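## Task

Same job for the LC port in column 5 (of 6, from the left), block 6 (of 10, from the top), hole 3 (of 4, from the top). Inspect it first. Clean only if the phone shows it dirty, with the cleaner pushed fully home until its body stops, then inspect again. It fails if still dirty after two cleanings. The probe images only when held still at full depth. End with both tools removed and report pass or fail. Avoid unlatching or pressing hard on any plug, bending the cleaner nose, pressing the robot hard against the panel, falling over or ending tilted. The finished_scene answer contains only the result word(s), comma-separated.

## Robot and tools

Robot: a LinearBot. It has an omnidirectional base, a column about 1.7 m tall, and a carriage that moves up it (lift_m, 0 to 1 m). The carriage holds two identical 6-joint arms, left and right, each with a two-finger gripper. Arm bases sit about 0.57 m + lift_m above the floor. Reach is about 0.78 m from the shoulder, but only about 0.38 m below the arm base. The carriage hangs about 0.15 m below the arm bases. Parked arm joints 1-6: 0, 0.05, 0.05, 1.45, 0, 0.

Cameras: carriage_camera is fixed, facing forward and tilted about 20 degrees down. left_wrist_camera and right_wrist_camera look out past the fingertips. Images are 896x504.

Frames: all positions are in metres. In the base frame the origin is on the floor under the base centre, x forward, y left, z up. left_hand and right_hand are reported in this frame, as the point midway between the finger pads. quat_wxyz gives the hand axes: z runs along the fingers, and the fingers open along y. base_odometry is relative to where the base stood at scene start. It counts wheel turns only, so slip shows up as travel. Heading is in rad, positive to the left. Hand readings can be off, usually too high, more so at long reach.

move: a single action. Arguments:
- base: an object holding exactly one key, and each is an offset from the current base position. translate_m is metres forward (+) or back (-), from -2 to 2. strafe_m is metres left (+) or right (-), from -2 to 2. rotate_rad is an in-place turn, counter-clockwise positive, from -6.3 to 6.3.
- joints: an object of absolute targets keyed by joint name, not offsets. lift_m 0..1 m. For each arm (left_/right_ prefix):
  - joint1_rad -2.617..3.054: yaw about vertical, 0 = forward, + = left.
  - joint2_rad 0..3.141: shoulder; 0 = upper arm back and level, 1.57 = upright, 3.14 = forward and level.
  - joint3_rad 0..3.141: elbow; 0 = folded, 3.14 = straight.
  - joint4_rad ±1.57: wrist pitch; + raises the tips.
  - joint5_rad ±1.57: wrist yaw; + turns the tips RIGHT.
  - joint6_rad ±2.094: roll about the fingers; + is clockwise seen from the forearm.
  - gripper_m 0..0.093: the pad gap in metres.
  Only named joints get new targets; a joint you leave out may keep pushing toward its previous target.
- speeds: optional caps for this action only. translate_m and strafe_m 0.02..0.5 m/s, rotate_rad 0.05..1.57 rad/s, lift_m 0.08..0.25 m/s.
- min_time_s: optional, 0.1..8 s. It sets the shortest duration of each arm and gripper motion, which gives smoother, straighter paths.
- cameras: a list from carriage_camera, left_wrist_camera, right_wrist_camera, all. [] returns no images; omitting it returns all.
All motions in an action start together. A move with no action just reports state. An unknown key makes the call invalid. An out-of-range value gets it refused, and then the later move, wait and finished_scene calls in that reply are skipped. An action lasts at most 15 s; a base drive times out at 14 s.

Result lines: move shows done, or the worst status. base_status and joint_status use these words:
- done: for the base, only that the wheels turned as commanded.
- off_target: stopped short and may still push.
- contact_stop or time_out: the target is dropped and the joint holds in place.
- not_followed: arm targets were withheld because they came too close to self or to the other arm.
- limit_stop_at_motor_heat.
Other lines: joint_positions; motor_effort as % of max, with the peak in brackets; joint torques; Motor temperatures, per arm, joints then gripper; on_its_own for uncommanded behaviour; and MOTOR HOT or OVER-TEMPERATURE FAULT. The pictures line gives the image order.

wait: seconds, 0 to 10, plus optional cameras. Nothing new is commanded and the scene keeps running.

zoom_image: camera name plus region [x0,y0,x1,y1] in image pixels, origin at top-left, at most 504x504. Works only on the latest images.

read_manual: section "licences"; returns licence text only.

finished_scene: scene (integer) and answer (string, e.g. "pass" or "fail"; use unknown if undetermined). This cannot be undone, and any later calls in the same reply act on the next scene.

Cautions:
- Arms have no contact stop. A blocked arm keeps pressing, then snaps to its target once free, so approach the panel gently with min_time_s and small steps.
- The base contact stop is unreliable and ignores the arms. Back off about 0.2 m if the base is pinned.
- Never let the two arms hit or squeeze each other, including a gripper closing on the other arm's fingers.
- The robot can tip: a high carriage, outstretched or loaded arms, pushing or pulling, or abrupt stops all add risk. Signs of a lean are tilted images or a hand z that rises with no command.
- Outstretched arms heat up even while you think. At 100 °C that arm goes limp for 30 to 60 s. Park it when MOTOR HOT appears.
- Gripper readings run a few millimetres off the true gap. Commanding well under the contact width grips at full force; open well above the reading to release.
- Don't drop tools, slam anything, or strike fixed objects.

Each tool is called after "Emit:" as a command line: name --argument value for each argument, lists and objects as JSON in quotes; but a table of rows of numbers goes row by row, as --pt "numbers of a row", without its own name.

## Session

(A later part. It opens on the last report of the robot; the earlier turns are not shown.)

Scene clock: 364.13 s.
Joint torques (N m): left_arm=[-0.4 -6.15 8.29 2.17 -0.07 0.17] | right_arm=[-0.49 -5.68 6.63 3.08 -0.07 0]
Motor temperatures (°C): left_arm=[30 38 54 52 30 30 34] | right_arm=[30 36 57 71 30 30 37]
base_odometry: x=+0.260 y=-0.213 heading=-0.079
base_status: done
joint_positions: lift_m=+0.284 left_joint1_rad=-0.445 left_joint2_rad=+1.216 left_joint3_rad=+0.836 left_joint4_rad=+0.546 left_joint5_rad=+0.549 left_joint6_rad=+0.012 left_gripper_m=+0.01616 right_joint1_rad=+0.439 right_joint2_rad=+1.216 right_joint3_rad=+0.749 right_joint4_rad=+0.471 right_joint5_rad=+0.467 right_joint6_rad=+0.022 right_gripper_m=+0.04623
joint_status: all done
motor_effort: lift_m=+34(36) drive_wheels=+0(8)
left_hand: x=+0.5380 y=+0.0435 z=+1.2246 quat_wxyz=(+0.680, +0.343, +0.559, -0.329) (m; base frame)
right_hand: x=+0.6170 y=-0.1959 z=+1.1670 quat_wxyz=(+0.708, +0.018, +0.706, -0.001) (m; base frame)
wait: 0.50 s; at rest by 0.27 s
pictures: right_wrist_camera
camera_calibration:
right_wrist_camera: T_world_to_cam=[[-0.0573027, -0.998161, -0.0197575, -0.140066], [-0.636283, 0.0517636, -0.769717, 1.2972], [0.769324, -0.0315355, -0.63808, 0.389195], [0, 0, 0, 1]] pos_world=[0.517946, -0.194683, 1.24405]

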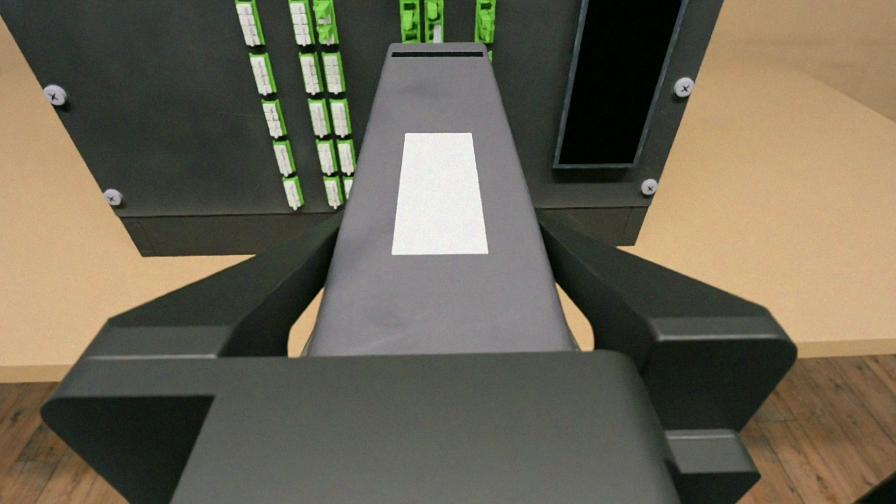

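Emit:
move --joints '{"right_joint1_rad":0.443}' --cameras '[]'

Emit:
wait --seconds 0.5 --cameras '["right_wrist_camera"]'

Emit:
zoom_image --camera "right_wrist_camera" --region '[420, 0, 460, 48]'

Scene clock: 367.03 s.
Joint torques (N m): left_arm=[-0.38 -6.13 8.23 2.17 -0.06 0.17] | right_arm=[0.24 -5.65 6.58 3.09 -0.06 -0.01]
Motor temperatures (°C): left_arm=[30 38 54 52 30 30 34] | right_arm=[30 36 57 71 30 30 37]
move: done
base_odometry: x=+0.260 y=-0.213 heading=-0.079
base_status: not commanded
joint_positions: lift_m=+0.284 left_joint1_rad=-0.445 left_joint2_rad=+1.216 left_joint3_rad=+0.836 left_joint4_rad=+0.546 left_joint5_rad=+0.549 left_joint6_rad=+0.012 left_gripper_m=+0.01616 right_joint1_rad=+0.439 right_joint2_rad=+1.216 right_joint3_rad=+0.749 right_joint4_rad=+0.471 right_joint5_rad=+0.467 right_joint6_rad=+0.022 right_gripper_m=+0.04623
joint_status: all done
motor_effort: lift_m=+35(35) drive_wheels=+0(0)
left_hand: x=+0.5380 y=+0.0435 z=+1.2246 quat_wxyz=(+0.680, +0.343, +0.559, -0.329) (m; base frame)
right_hand: x=+0.6170 y=-0.1959 z=+1.1670 quat_wxyz=(+0.708, +0.018, +0.706, -0.001) (m; base frame)
pictures: none
No camera images: "cameras" was empty.

Scene clock: 367.53 s.
Joint torques (N m): left_arm=[-0.38 -6.11 8.24 2.18 -0.07 0.17] | right_arm=[0.29 -5.81 6.63 3.08 -0.08 0.01]
Motor temperatures (°C): left_arm=[30 38 54 52 30 30 34] | right_arm=[30 36 57 71 30 30 37]
base_odometry: x=+0.260 y=-0.213 heading=-0.079
base_status: not commanded
joint_positions: lift_m=+0.284 left_joint1_rad=-0.445 left_joint2_rad=+1.216 left_joint3_rad=+0.836 left_joint4_rad=+0.546 left_joint5_rad=+0.549 left_joint6_rad=+0.012 left_gripper_m=+0.01616 right_joint1_rad=+0.439 right_joint2_rad=+1.216 right_joint3_rad=+0.749 right_joint4_rad=+0.471 right_joint5_rad=+0.467 right_joint6_rad=+0.022 right_gripper_m=+0.04623
joint_status: all done
motor_effort: lift_m=+35(35) drive_wheels=+0(0)
left_hand: x=+0.5380 y=+0.0435 z=+1.2246 quat_wxyz=(+0.680, +0.343, +0.559, -0.329) (m; base frame)
right_hand: x=+0.6170 y=-0.1959 z=+1.1670 quat_wxyz=(+0.708, +0.018, +0.706, -0.001) (m; base frame)
wait: 0.50 s; at rest by 0.27 s
pictures: right_wrist_camera
camera_calibration:
right_wrist_camera: T_world_to_cam=[[-0.0573027, -0.998161, -0.0197575, -0.140066], [-0.636283, 0.0517636, -0.769717, 1.2972], [0.769324, -0.0315355, -0.63808, 0.389195], [0, 0, 0, 1]] pos_world=[0.517946, -0.194683, 1.24405]

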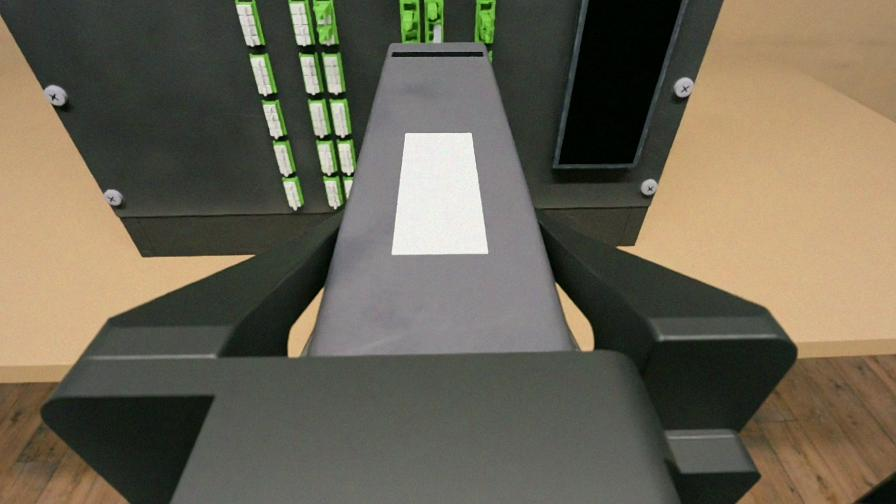

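Scaled by 10.500 from the camera's 896x504 image, which has a finer 1280x720 frame.

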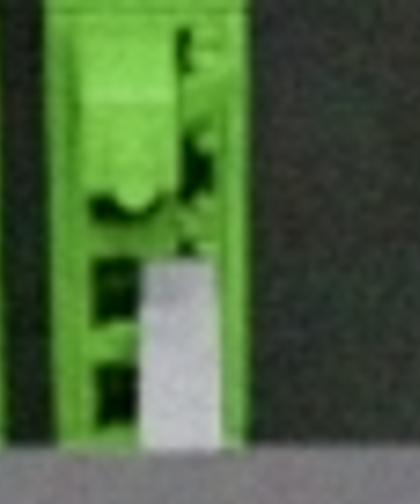

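Emit:
move --base '{"strafe_m":0.002}' --speeds '{"strafe_m":0.02}' --cameras '[]'

Emit:
wait --seconds 0.5 --cameras '["right_wrist_camera"]'

Emit:
zoom_image --camera "right_wrist_camera" --region '[420, 0, 460, 48]'

Scene clock: 370.10 s.
Joint torques (N m): left_arm=[-0.24 -6.08 8.21 2.18 -0.1 0.17] | right_arm=[0.1 -5.72 6.64 3.1 -0.09 0.02]
Motor temperatures (°C): left_arm=[30 38 54 52 30 30 34] | right_arm=[30 36 57 71 30 30 37]
move: done
base_odometry: x=+0.260 y=-0.211 heading=-0.079
base_status: done
joint_positions: lift_m=+0.284 left_joint1_rad=-0.445 left_joint2_rad=+1.216 left_joint3_rad=+0.836 left_joint4_rad=+0.546 left_joint5_rad=+0.549 left_joint6_rad=+0.012 left_gripper_m=+0.01616 right_joint1_rad=+0.442 right_joint2_rad=+1.216 right_joint3_rad=+0.749 right_joint4_rad=+0.471 right_joint5_rad=+0.465 right_joint6_rad=+0.022 right_gripper_m=+0.04623
joint_status: not commanded
motor_effort: lift_m=+34(36) drive_wheels=-1(8)
left_hand: x=+0.5381 y=+0.0436 z=+1.2246 quat_wxyz=(+0.680, +0.343, +0.559, -0.329) (m; base frame)
right_hand: x=+0.6168 y=-0.1946 z=+1.1670 quat_wxyz=(+0.708, +0.017, +0.706, +0.000) (m; base frame)
pictures: none
No camera images: "cameras" was empty.

Scene clock: 370.60 s.
Joint torques (N m): left_arm=[-0.39 -6.2 8.24 2.19 -0.06 0.17] | right_arm=[0.16 -5.75 6.54 3.06 -0.05 0.01]
Motor temperatures (°C): left_arm=[30 38 54 52 30 30 34] | right_arm=[30 36 57 71 30 30 37]
base_odometry: x=+0.260 y=-0.211 heading=-0.079
base_status: done
joint_positions: lift_m=+0.284 left_joint1_rad=-0.445 left_joint2_rad=+1.216 left_joint3_rad=+0.836 left_joint4_rad=+0.546 left_joint5_rad=+0.549 left_joint6_rad=+0.012 left_gripper_m=+0.01616 right_joint1_rad=+0.442 right_joint2_rad=+1.216 right_joint3_rad=+0.749 right_joint4_rad=+0.471 right_joint5_rad=+0.465 right_joint6_rad=+0.022 right_gripper_m=+0.04623
joint_status: not commanded
motor_effort: lift_m=+36(36) drive_wheels=-1(8)
left_hand: x=+0.5381 y=+0.0436 z=+1.2246 quat_wxyz=(+0.680, +0.343, +0.559, -0.329) (m; base frame)
right_hand: x=+0.6168 y=-0.1946 z=+1.1670 quat_wxyz=(+0.708, +0.017, +0.706, +0.000) (m; base frame)
wait: 0.50 s; at rest by 0.27 s
pictures: right_wrist_camera
camera_calibration:
right_wrist_camera: T_world_to_cam=[[-0.0527613, -0.998413, -0.0196739, -0.141781], [-0.636513, 0.048804, -0.76972, 1.29658], [0.769459, -0.0280887, -0.638079, 0.389972], [0, 0, 0, 1]] pos_world=[0.517744, -0.193881, 1.24405]

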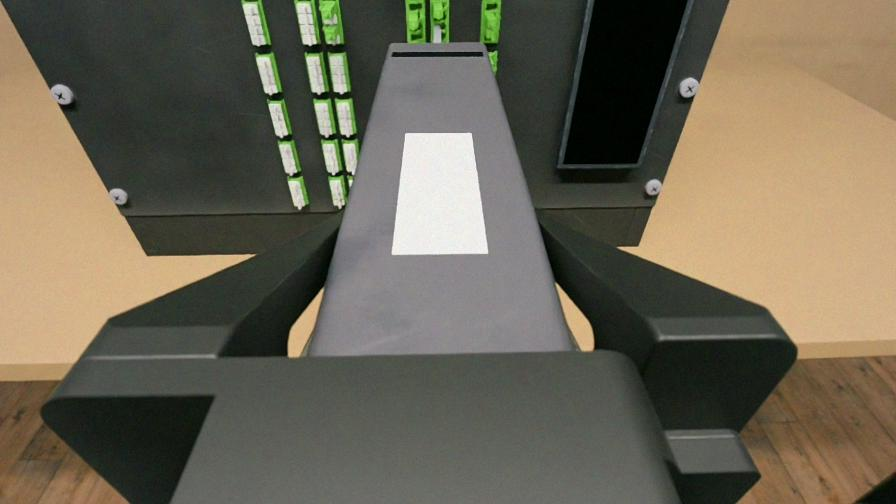

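Scaled by 10.500 from the camera's 896x504 image, which has a finer 1280x720 frame.

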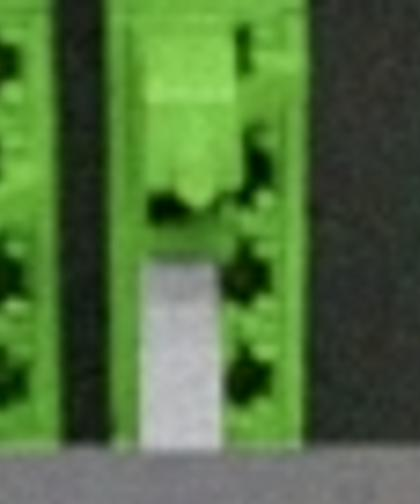

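Emit:
move --base '{"translate_m":0.002}' --speeds '{"translate_m":0.02}' --cameras '[]'

Emit:
wait --seconds 0.5 --cameras '["right_wrist_camera"]'

Emit:
zoom_image --camera "right_wrist_camera" --region '[420, 0, 460, 48]'

Scene clock: 373.67 s.
Joint torques (N m): left_arm=[-0.4 -6.12 8.21 2.21 -0.06 0.17] | right_arm=[0.01 -5.78 6.5 3.09 -0.06 -0.01]
Motor temperatures (°C): left_arm=[30 38 54 52 30 30 34] | right_arm=[30 36 57 71 30 30 37]
move: done
base_odometry: x=+0.262 y=-0.211 heading=-0.079
base_status: done
joint_positions: lift_m=+0.284 left_joint1_rad=-0.445 left_joint2_rad=+1.216 left_joint3_rad=+0.836 left_joint4_rad=+0.545 left_joint5_rad=+0.549 left_joint6_rad=+0.012 left_gripper_m=+0.01616 right_joint1_rad=+0.444 right_joint2_rad=+1.216 right_joint3_rad=+0.749 right_joint4_rad=+0.471 right_joint5_rad=+0.466 right_joint6_rad=+0.022 right_gripper_m=+0.04623
joint_status: not commanded
motor_effort: lift_m=+34(36) drive_wheels=-2(9)
left_hand: x=+0.5381 y=+0.0436 z=+1.2244 quat_wxyz=(+0.680, +0.343, +0.559, -0.329) (m; base frame)
right_hand: x=+0.6166 y=-0.1942 z=+1.1672 quat_wxyz=(+0.708, +0.017, +0.706, +0.001) (m; base frame)
pictures: none
No camera images: "cameras" was empty.

Scene clock: 374.17 s.
Joint torques (N m): left_arm=[-0.43 -6.08 8.24 2.2 -0.06 0.17] | right_arm=[-0.05 -5.75 6.61 3.09 -0.06 -0.01]
Motor temperatures (°C): left_arm=[30 38 54 52 30 30 34] | right_arm=[30 36 57 71 30 30 37]
base_odometry: x=+0.262 y=-0.211 heading=-0.079
base_status: done
joint_positions: lift_m=+0.284 left_joint1_rad=-0.445 left_joint2_rad=+1.216 left_joint3_rad=+0.836 left_joint4_rad=+0.545 left_joint5_rad=+0.549 left_joint6_rad=+0.012 left_gripper_m=+0.01616 right_joint1_rad=+0.444 right_joint2_rad=+1.216 right_joint3_rad=+0.749 right_joint4_rad=+0.471 right_joint5_rad=+0.466 right_joint6_rad=+0.022 right_gripper_m=+0.04623
joint_status: not commanded
motor_effort: lift_m=+35(36) drive_wheels=-2(9)
left_hand: x=+0.5381 y=+0.0436 z=+1.2244 quat_wxyz=(+0.680, +0.343, +0.559, -0.329) (m; base frame)
right_hand: x=+0.6166 y=-0.1942 z=+1.1672 quat_wxyz=(+0.708, +0.017, +0.706, +0.001) (m; base frame)
wait: 0.50 s; at rest by 0.27 s
pictures: right_wrist_camera
camera_calibration:
right_wrist_camera: T_world_to_cam=[[-0.0527742, -0.998405, -0.0200716, -0.140893], [-0.635906, 0.049097, -0.770203, 1.29679], [0.76996, -0.0278832, -0.637483, 0.389318], [0, 0, 0, 1]] pos_world=[0.517443, -0.193481, 1.24415]

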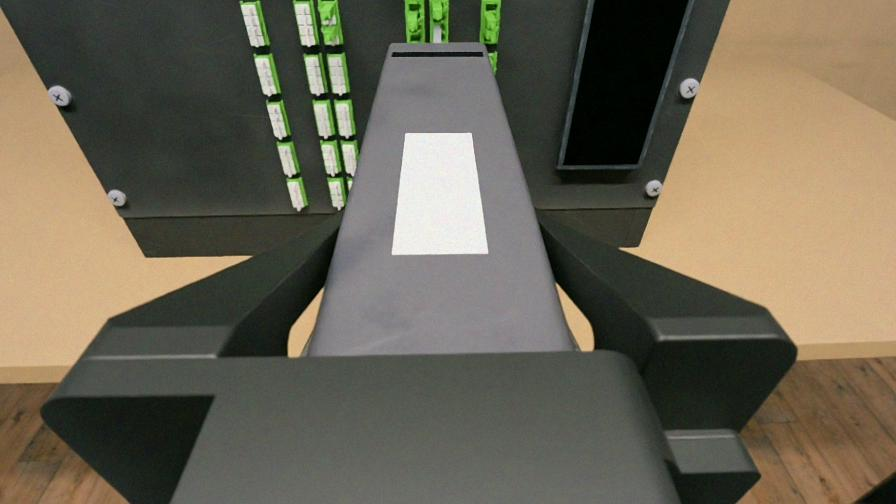

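Scaled by 10.500 from the camera's 896x504 image, which has a finer 1280x720 frame.

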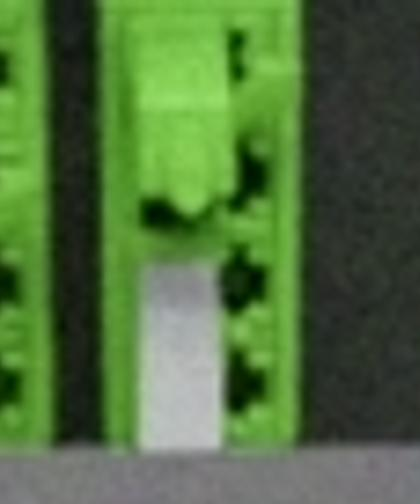

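Emit:
move --base '{"translate_m":0.002}' --speeds '{"translate_m":0.02}' --cameras '[]'

Emit:
wait --seconds 0.5 --cameras '["right_wrist_camera"]'

Emit:
zoom_image --camera "right_wrist_camera" --region '[420, 0, 460, 48]'

Scene clock: 376.63 s.
Joint torques (N m): left_arm=[-0.35 -6.11 8.23 2.18 -0.06 0.17] | right_arm=[0.09 -5.78 6.58 3.09 -0.09 0.02]
Motor temperatures (°C): left_arm=[30 37 54 52 30 30 34] | right_arm=[30 36 57 71 30 30 37]
move: done
base_odometry: x=+0.264 y=-0.212 heading=-0.080
base_status: done
joint_positions: lift_m=+0.284 left_joint1_rad=-0.445 left_joint2_rad=+1.216 left_joint3_rad=+0.836 left_joint4_rad=+0.545 left_joint5_rad=+0.550 left_joint6_rad=+0.012 left_gripper_m=+0.01616 right_joint1_rad=+0.444 right_joint2_rad=+1.216 right_joint3_rad=+0.749 right_joint4_rad=+0.471 right_joint5_rad=+0.465 right_joint6_rad=+0.022 right_gripper_m=+0.04623
joint_status: not commanded
motor_effort: lift_m=+36(36) drive_wheels=+3(11)
left_hand: x=+0.5379 y=+0.0435 z=+1.2246 quat_wxyz=(+0.680, +0.343, +0.559, -0.329) (m; base frame)
right_hand: x=+0.6166 y=-0.1939 z=+1.1670 quat_wxyz=(+0.708, +0.016, +0.706, +0.001) (m; base frame)
pictures: none
No camera images: "cameras" was empty.

Scene clock: 377.13 s.
Joint torques (N m): left_arm=[-0.35 -6.02 8.21 2.18 -0.06 0.17] | right_arm=[0.01 -5.67 6.58 3.11 -0.07 0.01]
Motor temperatures (°C): left_arm=[30 37 54 52 30 30 34] | right_arm=[30 36 57 71 30 30 37]
base_odometry: x=+0.264 y=-0.212 heading=-0.080
base_status: done
joint_positions: lift_m=+0.284 left_joint1_rad=-0.445 left_joint2_rad=+1.216 left_joint3_rad=+0.836 left_joint4_rad=+0.545 left_joint5_rad=+0.549 left_joint6_rad=+0.012 left_gripper_m=+0.01616 right_joint1_rad=+0.444 right_joint2_rad=+1.216 right_joint3_rad=+0.749 right_joint4_rad=+0.471 right_joint5_rad=+0.465 right_joint6_rad=+0.022 right_gripper_m=+0.04623
joint_status: not commanded
motor_effort: lift_m=+35(36) drive_wheels=-2(11)
left_hand: x=+0.5380 y=+0.0435 z=+1.2246 quat_wxyz=(+0.680, +0.343, +0.559, -0.329) (m; base frame)
right_hand: x=+0.6166 y=-0.1939 z=+1.1670 quat_wxyz=(+0.708, +0.016, +0.706, +0.001) (m; base frame)
wait: 0.50 s; at rest by 0.27 s
pictures: right_wrist_camera
camera_calibration:
right_wrist_camera: T_world_to_cam=[[-0.0512597, -0.998491, -0.0197198, -0.141927], [-0.636552, 0.047881, -0.769746, 1.2963], [0.769529, -0.0269043, -0.638045, 0.390295], [0, 0, 0, 1]] pos_world=[0.517544, -0.19328, 1.24405]

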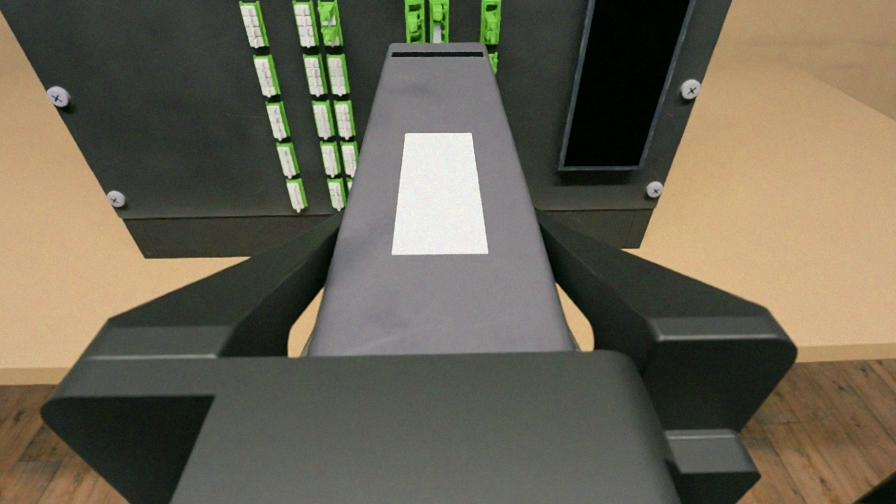

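Scaled by 10.500 from the camera's 896x504 image, which has a finer 1280x720 frame.

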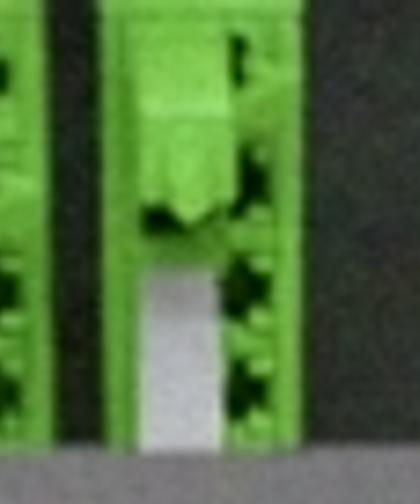

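Entered cleanly. Deeper.

Emit:
move --base '{"translate_m":0.003}' --speeds '{"translate_m":0.02}' --cameras '[]'

Emit:
wait --seconds 0.5 --cameras '["right_wrist_camera"]'

Emit:
zoom_image --camera "right_wrist_camera" --region '[420, 0, 460, 48]'

Scene clock: 380.30 s.
Joint torques (N m): left_arm=[-0.36 -6.12 8.21 2.19 -0.06 0.17] | right_arm=[-0.05 -5.76 6.72 3.1 -0.07 0]
Motor temperatures (°C): left_arm=[30 37 54 52 30 30 34] | right_arm=[30 36 57 71 30 30 37]
move: done
base_odometry: x=+0.267 y=-0.212 heading=-0.080
base_status: done
joint_positions: lift_m=+0.284 left_joint1_rad=-0.445 left_joint2_rad=+1.216 left_joint3_rad=+0.836 left_joint4_rad=+0.546 left_joint5_rad=+0.549 left_joint6_rad=+0.012 left_gripper_m=+0.01616 right_joint1_rad=+0.444 right_joint2_rad=+1.216 right_joint3_rad=+0.749 right_joint4_rad=+0.471 right_joint5_rad=+0.464 right_joint6_rad=+0.022 right_gripper_m=+0.04623
joint_status: not commanded
motor_effort: lift_m=+35(36) drive_wheels=+3(12)
left_hand: x=+0.5379 y=+0.0435 z=+1.2247 quat_wxyz=(+0.680, +0.343, +0.559, -0.329) (m; base frame)
right_hand: x=+0.6166 y=-0.1938 z=+1.1670 quat_wxyz=(+0.708, +0.016, +0.706, +0.001) (m; base frame)
pictures: none
No camera images: "cameras" was empty.

Scene clock: 380.80 s.
Joint torques (N m): left_arm=[-0.36 -6.08 8.18 2.2 -0.06 0.17] | right_arm=[0.05 -5.83 6.71 3.11 -0.08 -0.01]
Motor temperatures (°C): left_arm=[30 37 54 52 30 30 34] | right_arm=[30 36 57 71 30 30 37]
base_odometry: x=+0.267 y=-0.212 heading=-0.080
base_status: done
joint_positions: lift_m=+0.284 left_joint1_rad=-0.445 left_joint2_rad=+1.216 left_joint3_rad=+0.836 left_joint4_rad=+0.546 left_joint5_rad=+0.549 left_joint6_rad=+0.012 left_gripper_m=+0.01616 right_joint1_rad=+0.444 right_joint2_rad=+1.216 right_joint3_rad=+0.749 right_joint4_rad=+0.471 right_joint5_rad=+0.464 right_joint6_rad=+0.022 right_gripper_m=+0.04623
joint_status: not commanded
motor_effort: lift_m=+35(36) drive_wheels=-2(12)
left_hand: x=+0.5379 y=+0.0435 z=+1.2247 quat_wxyz=(+0.680, +0.343, +0.559, -0.329) (m; base frame)
right_hand: x=+0.6166 y=-0.1938 z=+1.1670 quat_wxyz=(+0.708, +0.016, +0.706, +0.001) (m; base frame)
wait: 0.50 s; at rest by 0.27 s
pictures: right_wrist_camera
camera_calibration:
right_wrist_camera: T_world_to_cam=[[-0.0504807, -0.998531, -0.0197039, -0.142357], [-0.636596, 0.0473723, -0.769741, 1.29622], [0.769543, -0.0263136, -0.638052, 0.39041], [0, 0, 0, 1]] pos_world=[0.517543, -0.19328, 1.24405]

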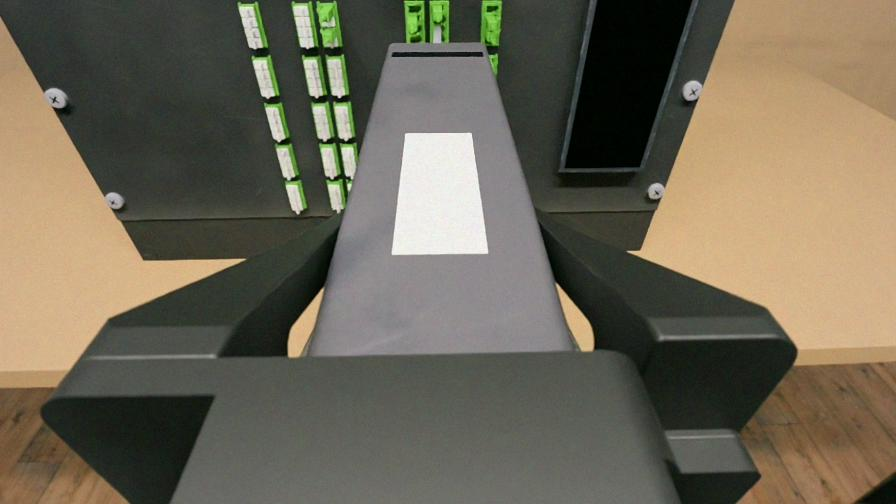

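Scaled by 10.500 from the camera's 896x504 image, which has a finer 1280x720 frame.

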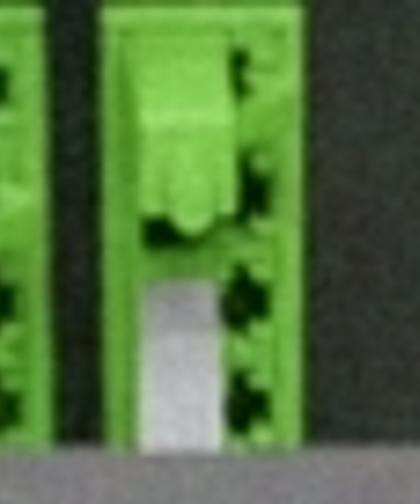

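Emit:
move --base '{"translate_m":0.004}' --speeds '{"translate_m":0.02}' --cameras '[]'

Emit:
wait --seconds 0.5 --cameras '["right_wrist_camera"]'

Emit:
zoom_image --camera "right_wrist_camera" --region '[420, 0, 460, 48]'

Scene clock: 384.00 s.
Joint torques (N m): left_arm=[-0.46 -6.16 8.18 2.16 -0.05 0.17] | right_arm=[-0.08 -5.68 6.56 3.08 -0.04 -0.01]
Motor temperatures (°C): left_arm=[30 37 54 52 30 30 34] | right_arm=[30 36 57 71 30 30 37]
move: done
base_odometry: x=+0.271 y=-0.213 heading=-0.080
base_status: done
joint_positions: lift_m=+0.284 left_joint1_rad=-0.445 left_joint2_rad=+1.216 left_joint3_rad=+0.836 left_joint4_rad=+0.545 left_joint5_rad=+0.549 left_joint6_rad=+0.012 left_gripper_m=+0.01616 right_joint1_rad=+0.444 right_joint2_rad=+1.216 right_joint3_rad=+0.749 right_joint4_rad=+0.471 right_joint5_rad=+0.464 right_joint6_rad=+0.022 right_gripper_m=+0.04623
joint_status: not commanded
motor_effort: lift_m=+35(36) drive_wheels=-2(13)
left_hand: x=+0.5380 y=+0.0435 z=+1.2246 quat_wxyz=(+0.680, +0.343, +0.559, -0.329) (m; base frame)
right_hand: x=+0.6166 y=-0.1937 z=+1.1670 quat_wxyz=(+0.708, +0.016, +0.706, +0.001) (m; base frame)
pictures: none
No camera images: "cameras" was empty.

Scene clock: 384.50 s.
Joint torques (N m): left_arm=[-0.35 -6.04 8.2 2.2 -0.06 0.17] | right_arm=[-0.08 -5.86 6.67 3.11 -0.06 0]
Motor temperatures (°C): left_arm=[30 37 54 52 30 30 34] | right_arm=[30 36 57 71 30 30 37]
base_odometry: x=+0.271 y=-0.213 heading=-0.080
base_status: done
joint_positions: lift_m=+0.284 left_joint1_rad=-0.445 left_joint2_rad=+1.216 left_joint3_rad=+0.836 left_joint4_rad=+0.545 left_joint5_rad=+0.549 left_joint6_rad=+0.012 left_gripper_m=+0.01616 right_joint1_rad=+0.444 right_joint2_rad=+1.216 right_joint3_rad=+0.749 right_joint4_rad=+0.471 right_joint5_rad=+0.464 right_joint6_rad=+0.022 right_gripper_m=+0.04623
joint_status: not commanded
motor_effort: lift_m=+35(36) drive_wheels=-2(13)
left_hand: x=+0.5380 y=+0.0435 z=+1.2246 quat_wxyz=(+0.680, +0.343, +0.559, -0.329) (m; base frame)
right_hand: x=+0.6166 y=-0.1937 z=+1.1670 quat_wxyz=(+0.708, +0.016, +0.706, +0.001) (m; base frame)
wait: 0.50 s; at rest by 0.27 s
pictures: right_wrist_camera
camera_calibration:
right_wrist_camera: T_world_to_cam=[[-0.0501223, -0.998548, -0.0197349, -0.142507], [-0.636616, 0.0471679, -0.769737, 1.29618], [0.76955, -0.0260174, -0.638056, 0.390468], [0, 0, 0, 1]] pos_world=[0.517543, -0.19328, 1.24405]

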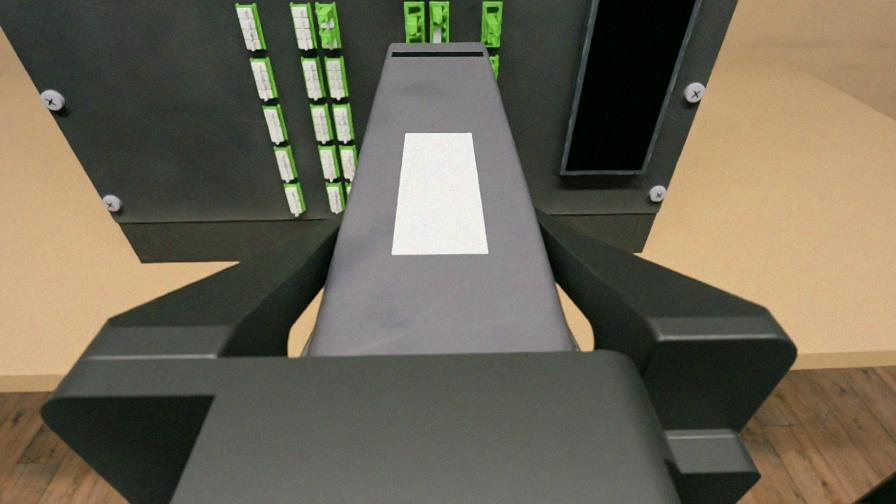

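Scaled by 10.500 from the camera's 896x504 image, which has a finer 1280x720 frame.

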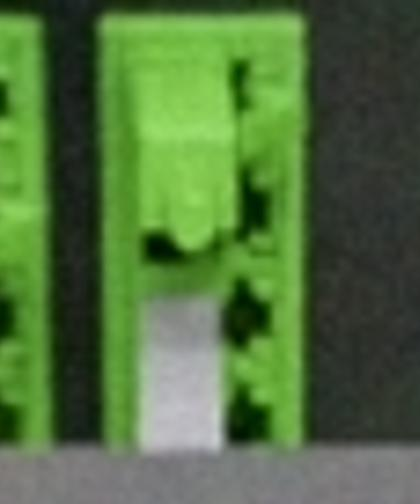

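Emit:
move --base '{"translate_m":0.004}' --speeds '{"translate_m":0.02}' --cameras '[]'

Emit:
wait --seconds 1.5 --cameras '["right_wrist_camera"]'

Emit:
zoom_image --camera "right_wrist_camera" --region '[540, 0, 720, 200]'

Scene clock: 387.33 s.
Joint torques (N m): left_arm=[-0.36 -6.13 8.23 2.2 -0.06 0.17] | right_arm=[-0.35 -5.71 6.67 3.12 -0.12 0]
Motor temperatures (°C): left_arm=[30 37 54 52 30 30 34] | right_arm=[30 36 57 71 30 30 37]
move: done
base_odometry: x=+0.275 y=-0.213 heading=-0.080
base_status: done
joint_positions: lift_m=+0.284 left_joint1_rad=-0.445 left_joint2_rad=+1.216 left_joint3_rad=+0.836 left_joint4_rad=+0.545 left_joint5_rad=+0.549 left_joint6_rad=+0.012 left_gripper_m=+0.01616 right_joint1_rad=+0.447 right_joint2_rad=+1.216 right_joint3_rad=+0.749 right_joint4_rad=+0.469 right_joint5_rad=+0.472 right_joint6_rad=+0.023 right_gripper_m=+0.04623
joint_status: not commanded
motor_effort: lift_m=+35(35) drive_wheels=+6(13)
left_hand: x=+0.5381 y=+0.0436 z=+1.2245 quat_wxyz=(+0.680, +0.342, +0.559, -0.329) (m; base frame)
right_hand: x=+0.6162 y=-0.1939 z=+1.1667 quat_wxyz=(+0.708, +0.018, +0.706, +0.000) (m; base frame)
pictures: none
No camera images: "cameras" was empty.

Scene clock: 388.83 s.
Joint torques (N m): left_arm=[-0.38 -6.11 8.23 2.19 -0.06 0.17] | right_arm=[-0.38 -5.74 6.53 3.11 -0.14 -0.01]
Motor temperatures (°C): left_arm=[30 37 54 52 30 30 34] | right_arm=[30 36 57 71 30 30 37]
base_odometry: x=+0.275 y=-0.213 heading=-0.080
base_status: done
joint_positions: lift_m=+0.284 left_joint1_rad=-0.445 left_joint2_rad=+1.216 left_joint3_rad=+0.836 left_joint4_rad=+0.545 left_joint5_rad=+0.549 left_joint6_rad=+0.012 left_gripper_m=+0.01616 right_joint1_rad=+0.447 right_joint2_rad=+1.216 right_joint3_rad=+0.749 right_joint4_rad=+0.469 right_joint5_rad=+0.472 right_joint6_rad=+0.023 right_gripper_m=+0.04623
joint_status: not commanded
motor_effort: lift_m=+35(35) drive_wheels=+6(13)
left_hand: x=+0.5381 y=+0.0436 z=+1.2245 quat_wxyz=(+0.680, +0.342, +0.559, -0.329) (m; base frame)
right_hand: x=+0.6162 y=-0.1939 z=+1.1667 quat_wxyz=(+0.708, +0.018, +0.706, +0.000) (m; base frame)
wait: 1.50 s; at rest by 0.27 s
pictures: right_wrist_camera
camera_calibration:
right_wrist_camera: T_world_to_cam=[[-0.0554732, -0.998265, -0.0197618, -0.139373], [-0.637384, 0.0506401, -0.768881, 1.29583], [0.768547, -0.0300565, -0.639087, 0.391598], [0, 0, 0, 1]] pos_world=[0.517247, -0.192982, 1.24385]

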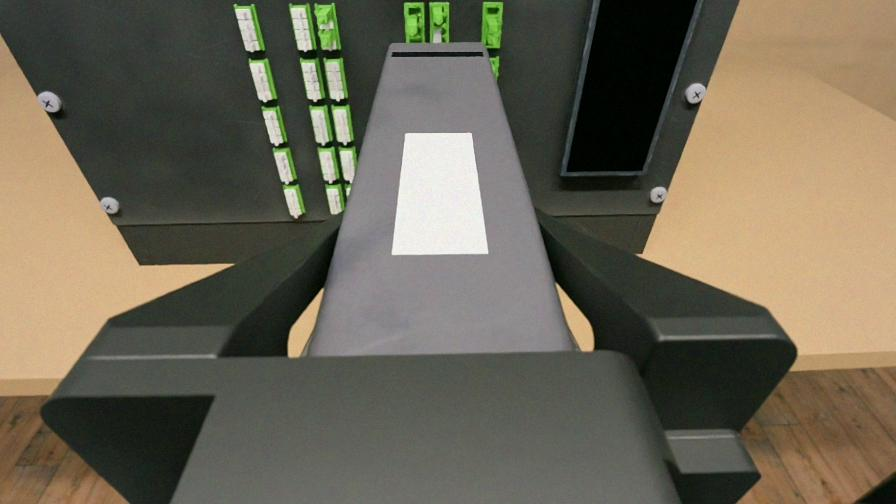

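Scaled by 2.520 from the camera's 896x504 image, which has a finer 1280x720 frame.

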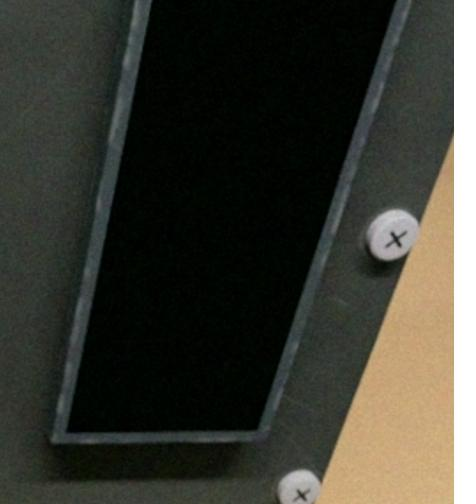

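Emit:
move --base '{"translate_m":0.002}' --speeds '{"translate_m":0.02}' --cameras '[]'

Emit:
wait --seconds 2 --cameras '["right_wrist_camera"]'

Emit:
zoom_image --camera "right_wrist_camera" --region '[420, 0, 460, 48]'

Scene clock: 396.77 s.
Joint torques (N m): left_arm=[-0.39 -6.17 8.2 2.17 -0.05 0.17] | right_arm=[-0.66 -4.88 6.6 3.23 -0.14 -0.01]
Motor temperatures (°C): left_arm=[30 37 54 52 30 30 34] | right_arm=[30 36 57 72 30 30 37]
move: done
base_odometry: x=+0.277 y=-0.213 heading=-0.081
base_status: done
joint_positions: lift_m=+0.284 left_joint1_rad=-0.445 left_joint2_rad=+1.216 left_joint3_rad=+0.836 left_joint4_rad=+0.545 left_joint5_rad=+0.549 left_joint6_rad=+0.012 left_gripper_m=+0.01616 right_joint1_rad=+0.451 right_joint2_rad=+1.207 right_joint3_rad=+0.749 right_joint4_rad=+0.459 right_joint5_rad=+0.476 right_joint6_rad=+0.024 right_gripper_m=+0.04623
joint_status: not commanded
motor_effort: lift_m=+35(36) drive_wheels=+4(13)
left_hand: x=+0.5381 y=+0.0436 z=+1.2246 quat_wxyz=(+0.680, +0.342, +0.559, -0.329) (m; base frame)
right_hand: x=+0.6143 y=-0.1937 z=+1.1678 quat_wxyz=(+0.707, +0.017, +0.707, +0.000) (m; base frame)
pictures: none
No camera images: "cameras" was empty.

Scene clock: 398.77 s.
Joint torques (N m): left_arm=[-0.35 -6.08 8.23 2.19 -0.06 0.16] | right_arm=[-0.57 -4.89 6.6 3.2 -0.17 -0.02]
Motor temperatures (°C): left_arm=[30 37 54 52 30 30 34] | right_arm=[30 36 57 73 30 30 37]
base_odometry: x=+0.277 y=-0.213 heading=-0.081
base_status: done
joint_positions: lift_m=+0.284 left_joint1_rad=-0.445 left_joint2_rad=+1.216 left_joint3_rad=+0.836 left_joint4_rad=+0.545 left_joint5_rad=+0.549 left_joint6_rad=+0.012 left_gripper_m=+0.01616 right_joint1_rad=+0.451 right_joint2_rad=+1.207 right_joint3_rad=+0.749 right_joint4_rad=+0.459 right_joint5_rad=+0.476 right_joint6_rad=+0.024 right_gripper_m=+0.04623
joint_status: not commanded
motor_effort: lift_m=+34(36) drive_wheels=+4(13)
left_hand: x=+0.5381 y=+0.0436 z=+1.2246 quat_wxyz=(+0.680, +0.342, +0.559, -0.329) (m; base frame)
right_hand: x=+0.6143 y=-0.1937 z=+1.1678 quat_wxyz=(+0.707, +0.017, +0.707, +0.000) (m; base frame)
wait: 2.00 s; at rest by 0.27 s
pictures: right_wrist_camera
camera_calibration:
right_wrist_camera: T_world_to_cam=[[-0.0551024, -0.99828, -0.0200181, -0.139131], [-0.638172, 0.0506303, -0.768227, 1.29512], [0.76792, -0.0295562, -0.639864, 0.395218], [0, 0, 0, 1]] pos_world=[0.515348, -0.192782, 1.24505]

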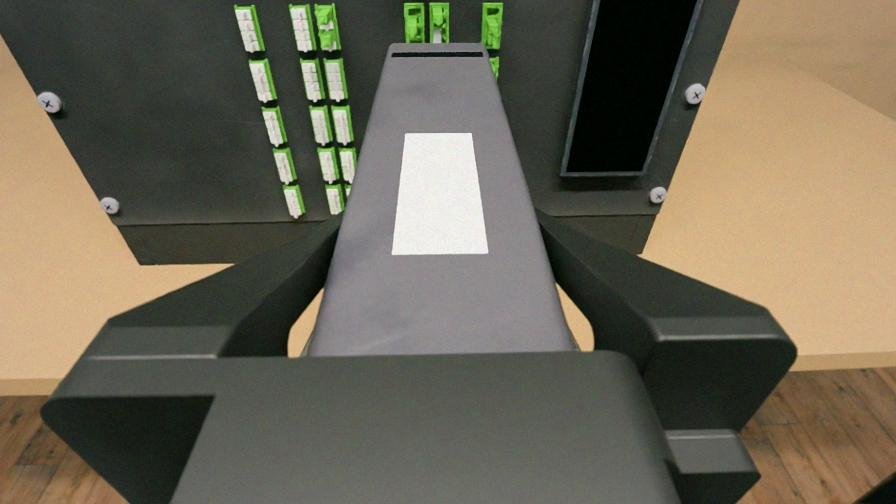

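Scaled by 10.500 from the camera's 896x504 image, which has a finer 1280x720 frame.

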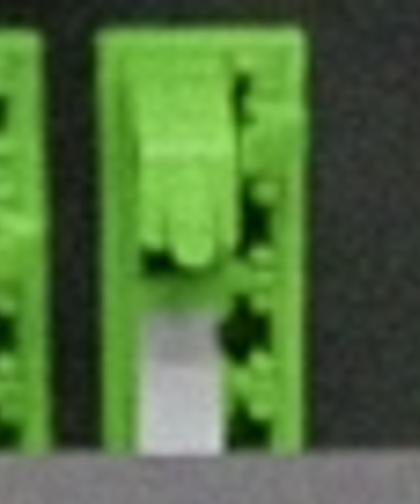

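Emit:
move --base '{"translate_m":-0.006}' --speeds '{"translate_m":0.02}' --joints '{"right_joint6_rad":0.019}' --cameras '[]'

Emit:
wait --seconds 0.5 --cameras '["right_wrist_camera"]'

Emit:
zoom_image --camera "right_wrist_camera" --region '[420, 0, 460, 48]'

Scene clock: 404.97 s.
Joint torques (N m): left_arm=[-0.39 -6.08 8.2 2.18 -0.05 0.17] | right_arm=[-0.49 -5.01 6.63 3.19 -0.02 -0.12]
Motor temperatures (°C): left_arm=[30 37 54 52 30 30 34] | right_arm=[30 35 57 75 30 30 37]
move: done
MOTOR HOT: joint 4 (wrist pitch) of the right arm reports 75 °C; the controller stops that arm at 100 °C. To cool a motor, set the load down, stop pushing, or move to a pose that needs little force.
base_odometry: x=+0.271 y=-0.213 heading=-0.081
base_status: done
joint_positions: lift_m=+0.284 left_joint1_rad=-0.445 left_joint2_rad=+1.216 left_joint3_rad=+0.836 left_joint4_rad=+0.545 left_joint5_rad=+0.549 left_joint6_rad=+0.012 left_gripper_m=+0.01616 right_joint1_rad=+0.448 right_joint2_rad=+1.209 right_joint3_rad=+0.749 right_joint4_rad=+0.461 right_joint5_rad=+0.466 right_joint6_rad=+0.024 right_gripper_m=+0.04623
joint_status: all done
motor_effort: lift_m=+35(36) drive_wheels=+2(8)
left_hand: x=+0.5381 y=+0.0436 z=+1.2246 quat_wxyz=(+0.680, +0.342, +0.559, -0.329) (m; base frame)
right_hand: x=+0.6148 y=-0.1931 z=+1.1679 quat_wxyz=(+0.708, +0.015, +0.706, +0.002) (m; base frame)
pictures: none
No camera images: "cameras" was empty.

Scene clock: 405.47 s.
Joint torques (N m): left_arm=[-0.38 -6.04 8.29 2.18 -0.06 0.16] | right_arm=[-0.36 -4.92 6.54 3.2 -0.08 -0.15]
Motor temperatures (°C): left_arm=[30 37 54 52 30 30 34] | right_arm=[30 35 57 75 30 30 37]
MOTOR HOT: still on. Joint 4 (wrist pitch) of the right arm reports 75 °C.
base_odometry: x=+0.271 y=-0.213 heading=-0.081
base_status: done
joint_positions: lift_m=+0.284 left_joint1_rad=-0.445 left_joint2_rad=+1.216 left_joint3_rad=+0.836 left_joint4_rad=+0.545 left_joint5_rad=+0.549 left_joint6_rad=+0.012 left_gripper_m=+0.01616 right_joint1_rad=+0.448 right_joint2_rad=+1.209 right_joint3_rad=+0.749 right_joint4_rad=+0.461 right_joint5_rad=+0.466 right_joint6_rad=+0.024 right_gripper_m=+0.04623
joint_status: all done
motor_effort: lift_m=+35(36) drive_wheels=-1(8)
left_hand: x=+0.5381 y=+0.0436 z=+1.2246 quat_wxyz=(+0.680, +0.342, +0.559, -0.329) (m; base frame)
right_hand: x=+0.6148 y=-0.1931 z=+1.1679 quat_wxyz=(+0.708, +0.015, +0.706, +0.002) (m; base frame)
wait: 0.50 s; at rest by 0.27 s
pictures: right_wrist_camera
camera_calibration:
right_wrist_camera: T_world_to_cam=[[-0.0485571, -0.998609, -0.0205596, -0.141966], [-0.63768, 0.0468368, -0.768876, 1.29527], [0.768769, -0.0242239, -0.639067, 0.394432], [0, 0, 0, 1]] pos_world=[0.515844, -0.19288, 1.24505]

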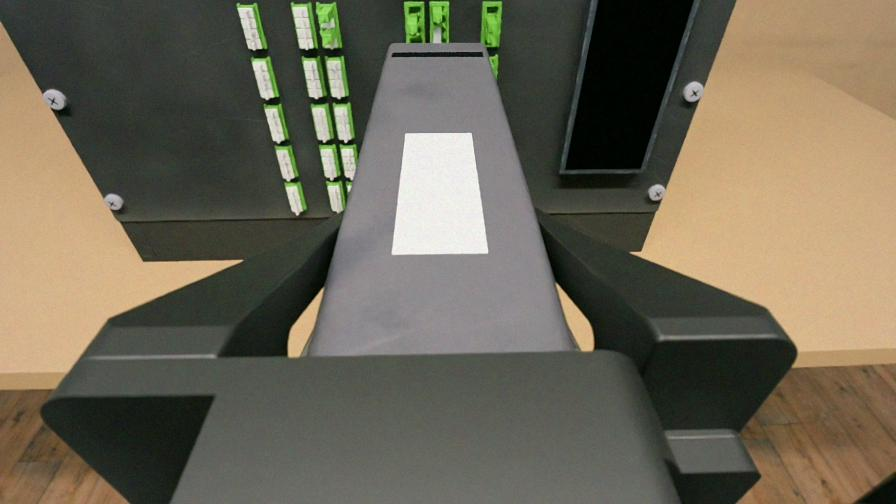

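Scaled by 10.500 from the camera's 896x504 image, which has a finer 1280x720 frame.

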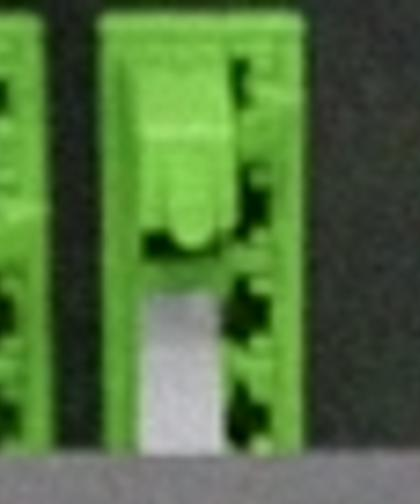

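Emit:
move --joints '{"right_joint6_rad":0.003,"right_joint5_rad":0.452}' --cameras '[]'

Emit:
move --base '{"translate_m":0.004}' --speeds '{"translate_m":0.02}' --cameras '[]'

Emit:
move --base '{"translate_m":0.003}' --speeds '{"translate_m":0.02}' --cameras '[]'

Emit:
wait --seconds 2 --cameras '["right_wrist_camera"]'

Emit:
zoom_image --camera "right_wrist_camera" --region '[420, 0, 460, 48]'

Scene clock: 410.47 s.
Joint torques (N m): left_arm=[-0.39 -6.06 8.24 2.19 -0.06 0.17] | right_arm=[-0.47 -5.07 6.6 3.22 -0.12 -0.16]
Motor temperatures (°C): left_arm=[30 37 54 52 30 30 34] | right_arm=[30 35 57 77 30 30 37]
move: done
MOTOR HOT: still on. Joint 4 (wrist pitch) of the right arm reports 77 °C.
base_odometry: x=+0.271 y=-0.213 heading=-0.081
base_status: not commanded
joint_positions: lift_m=+0.284 left_joint1_rad=-0.445 left_joint2_rad=+1.216 left_joint3_rad=+0.836 left_joint4_rad=+0.545 left_joint5_rad=+0.549 left_joint6_rad=+0.012 left_gripper_m=+0.01616 right_joint1_rad=+0.448 right_joint2_rad=+1.209 right_joint3_rad=+0.749 right_joint4_rad=+0.461 right_joint5_rad=+0.464 right_joint6_rad=+0.014 right_gripper_m=+0.04623
joint_status: all done
motor_effort: lift_m=+35(36) drive_wheels=+2(2)
left_hand: x=+0.5381 y=+0.0436 z=+1.2246 quat_wxyz=(+0.680, +0.342, +0.559, -0.329) (m; base frame)
right_hand: x=+0.6148 y=-0.1927 z=+1.1679 quat_wxyz=(+0.708, +0.011, +0.706, +0.000) (m; base frame)
pictures: none
No camera images: "cameras" was empty.

Scene clock: 411.03 s.
Joint torques (N m): left_arm=[-0.39 -6.04 8.17 2.18 -0.05 0.17] | right_arm=[-0.42 -5.04 6.61 3.2 -0.17 -0.2]
Motor temperatures (°C): left_arm=[30 37 54 52 30 30 34] | right_arm=[30 35 57 77 30 30 37]
move: done
MOTOR HOT: still on. Joint 4 (wrist pitch) of the right arm reports 77 °C.
base_odometry: x=+0.275 y=-0.213 heading=-0.081
base_status: done
joint_positions: lift_m=+0.284 left_joint1_rad=-0.445 left_joint2_rad=+1.216 left_joint3_rad=+0.836 left_joint4_rad=+0.545 left_joint5_rad=+0.549 left_joint6_rad=+0.012 left_gripper_m=+0.01616 right_joint1_rad=+0.448 right_joint2_rad=+1.209 right_joint3_rad=+0.749 right_joint4_rad=+0.461 right_joint5_rad=+0.468 right_joint6_rad=+0.013 right_gripper_m=+0.04623
joint_status: not commanded
motor_effort: lift_m=+36(36) drive_wheels=+2(10)
left_hand: x=+0.5381 y=+0.0436 z=+1.2246 quat_wxyz=(+0.680, +0.342, +0.559, -0.329) (m; base frame)
right_hand: x=+0.6148 y=-0.1933 z=+1.1678 quat_wxyz=(+0.708, +0.012, +0.706, -0.002) (m; base frame)
pictures: none
No camera images: "cameras" was empty.

Scene clock: 411.57 s.
Joint torques (N m): left_arm=[-0.4 -6.08 8.27 2.17 -0.06 0.17] | right_arm=[-0.77 -4.79 6.57 3.26 -0.26 -0.17]
Motor temperatures (°C): left_arm=[30 37 54 52 30 30 34] | right_arm=[30 35 57 77 30 30 37]
move: done
MOTOR HOT: still on. Joint 4 (wrist pitch) of the right arm reports 77 °C.
base_odometry: x=+0.278 y=-0.214 heading=-0.081
base_status: done
joint_positions: lift_m=+0.284 left_joint1_rad=-0.445 left_joint2_rad=+1.216 left_joint3_rad=+0.836 left_joint4_rad=+0.545 left_joint5_rad=+0.549 left_joint6_rad=+0.012 left_gripper_m=+0.01616 right_joint1_rad=+0.451 right_joint2_rad=+1.206 right_joint3_rad=+0.749 right_joint4_rad=+0.457 right_joint5_rad=+0.475 right_joint6_rad=+0.013 right_gripper_m=+0.04623
joint_status: not commanded
motor_effort: lift_m=+34(36) drive_wheels=+5(15)
left_hand: x=+0.5381 y=+0.0436 z=+1.2246 quat_wxyz=(+0.680, +0.342, +0.559, -0.329) (m; base frame)
right_hand: x=+0.6140 y=-0.1934 z=+1.1678 quat_wxyz=(+0.707, +0.013, +0.707, -0.004) (m; base frame)
pictures: none
No camera images: "cameras" was empty.

Scene clock: 413.57 s.
Joint torques (N m): left_arm=[-0.38 -6.08 8.24 2.19 -0.06 0.17] | right_arm=[-0.79 -4.71 6.69 3.25 -0.28 -0.18]
Motor temperatures (°C): left_arm=[30 37 54 52 30 30 34] | right_arm=[30 35 57 77 30 30 37]
MOTOR HOT: still on. Joint 4 (wrist pitch) of the right arm reports 77 °C.
base_odometry: x=+0.278 y=-0.214 heading=-0.081
base_status: done
joint_positions: lift_m=+0.284 left_joint1_rad=-0.445 left_joint2_rad=+1.216 left_joint3_rad=+0.836 left_joint4_rad=+0.545 left_joint5_rad=+0.549 left_joint6_rad=+0.012 left_gripper_m=+0.01616 right_joint1_rad=+0.451 right_joint2_rad=+1.206 right_joint3_rad=+0.749 right_joint4_rad=+0.457 right_joint5_rad=+0.475 right_joint6_rad=+0.013 right_gripper_m=+0.04623
joint_status: not commanded
motor_effort: lift_m=+35(36) drive_wheels=+5(15)
left_hand: x=+0.5381 y=+0.0436 z=+1.2246 quat_wxyz=(+0.680, +0.342, +0.559, -0.329) (m; base frame)
right_hand: x=+0.6140 y=-0.1934 z=+1.1678 quat_wxyz=(+0.707, +0.013, +0.707, -0.004) (m; base frame)
wait: 2.00 s; at rest by 0.27 s
pictures: right_wrist_camera
camera_calibration:
right_wrist_camera: T_world_to_cam=[[-0.053605, -0.998522, -0.00900422, -0.15276], [-0.638962, 0.0412289, -0.768133, 1.29351], [0.767369, -0.0354224, -0.640227, 0.39507], [0, 0, 0, 1]] pos_world=[0.515148, -0.191869, 1.24514]

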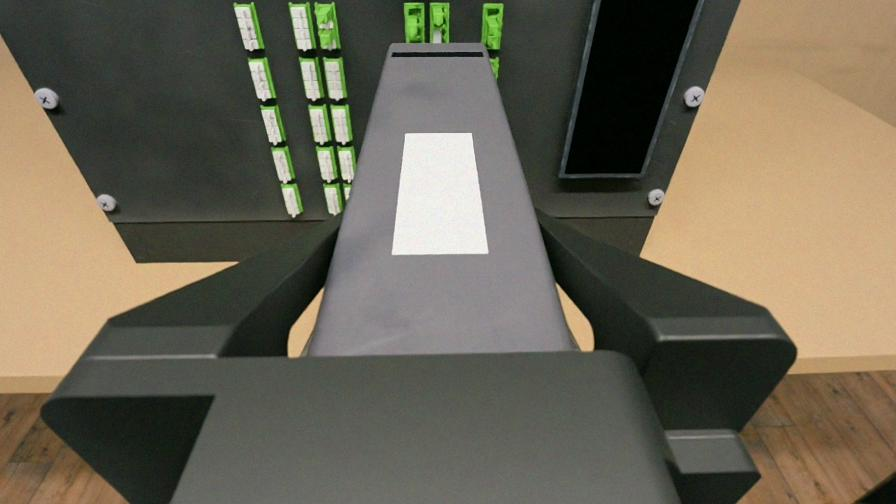

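Scaled by 10.500 from the camera's 896x504 image, which has a finer 1280x720 frame.

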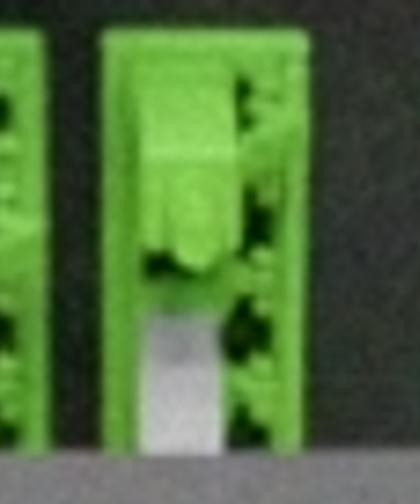

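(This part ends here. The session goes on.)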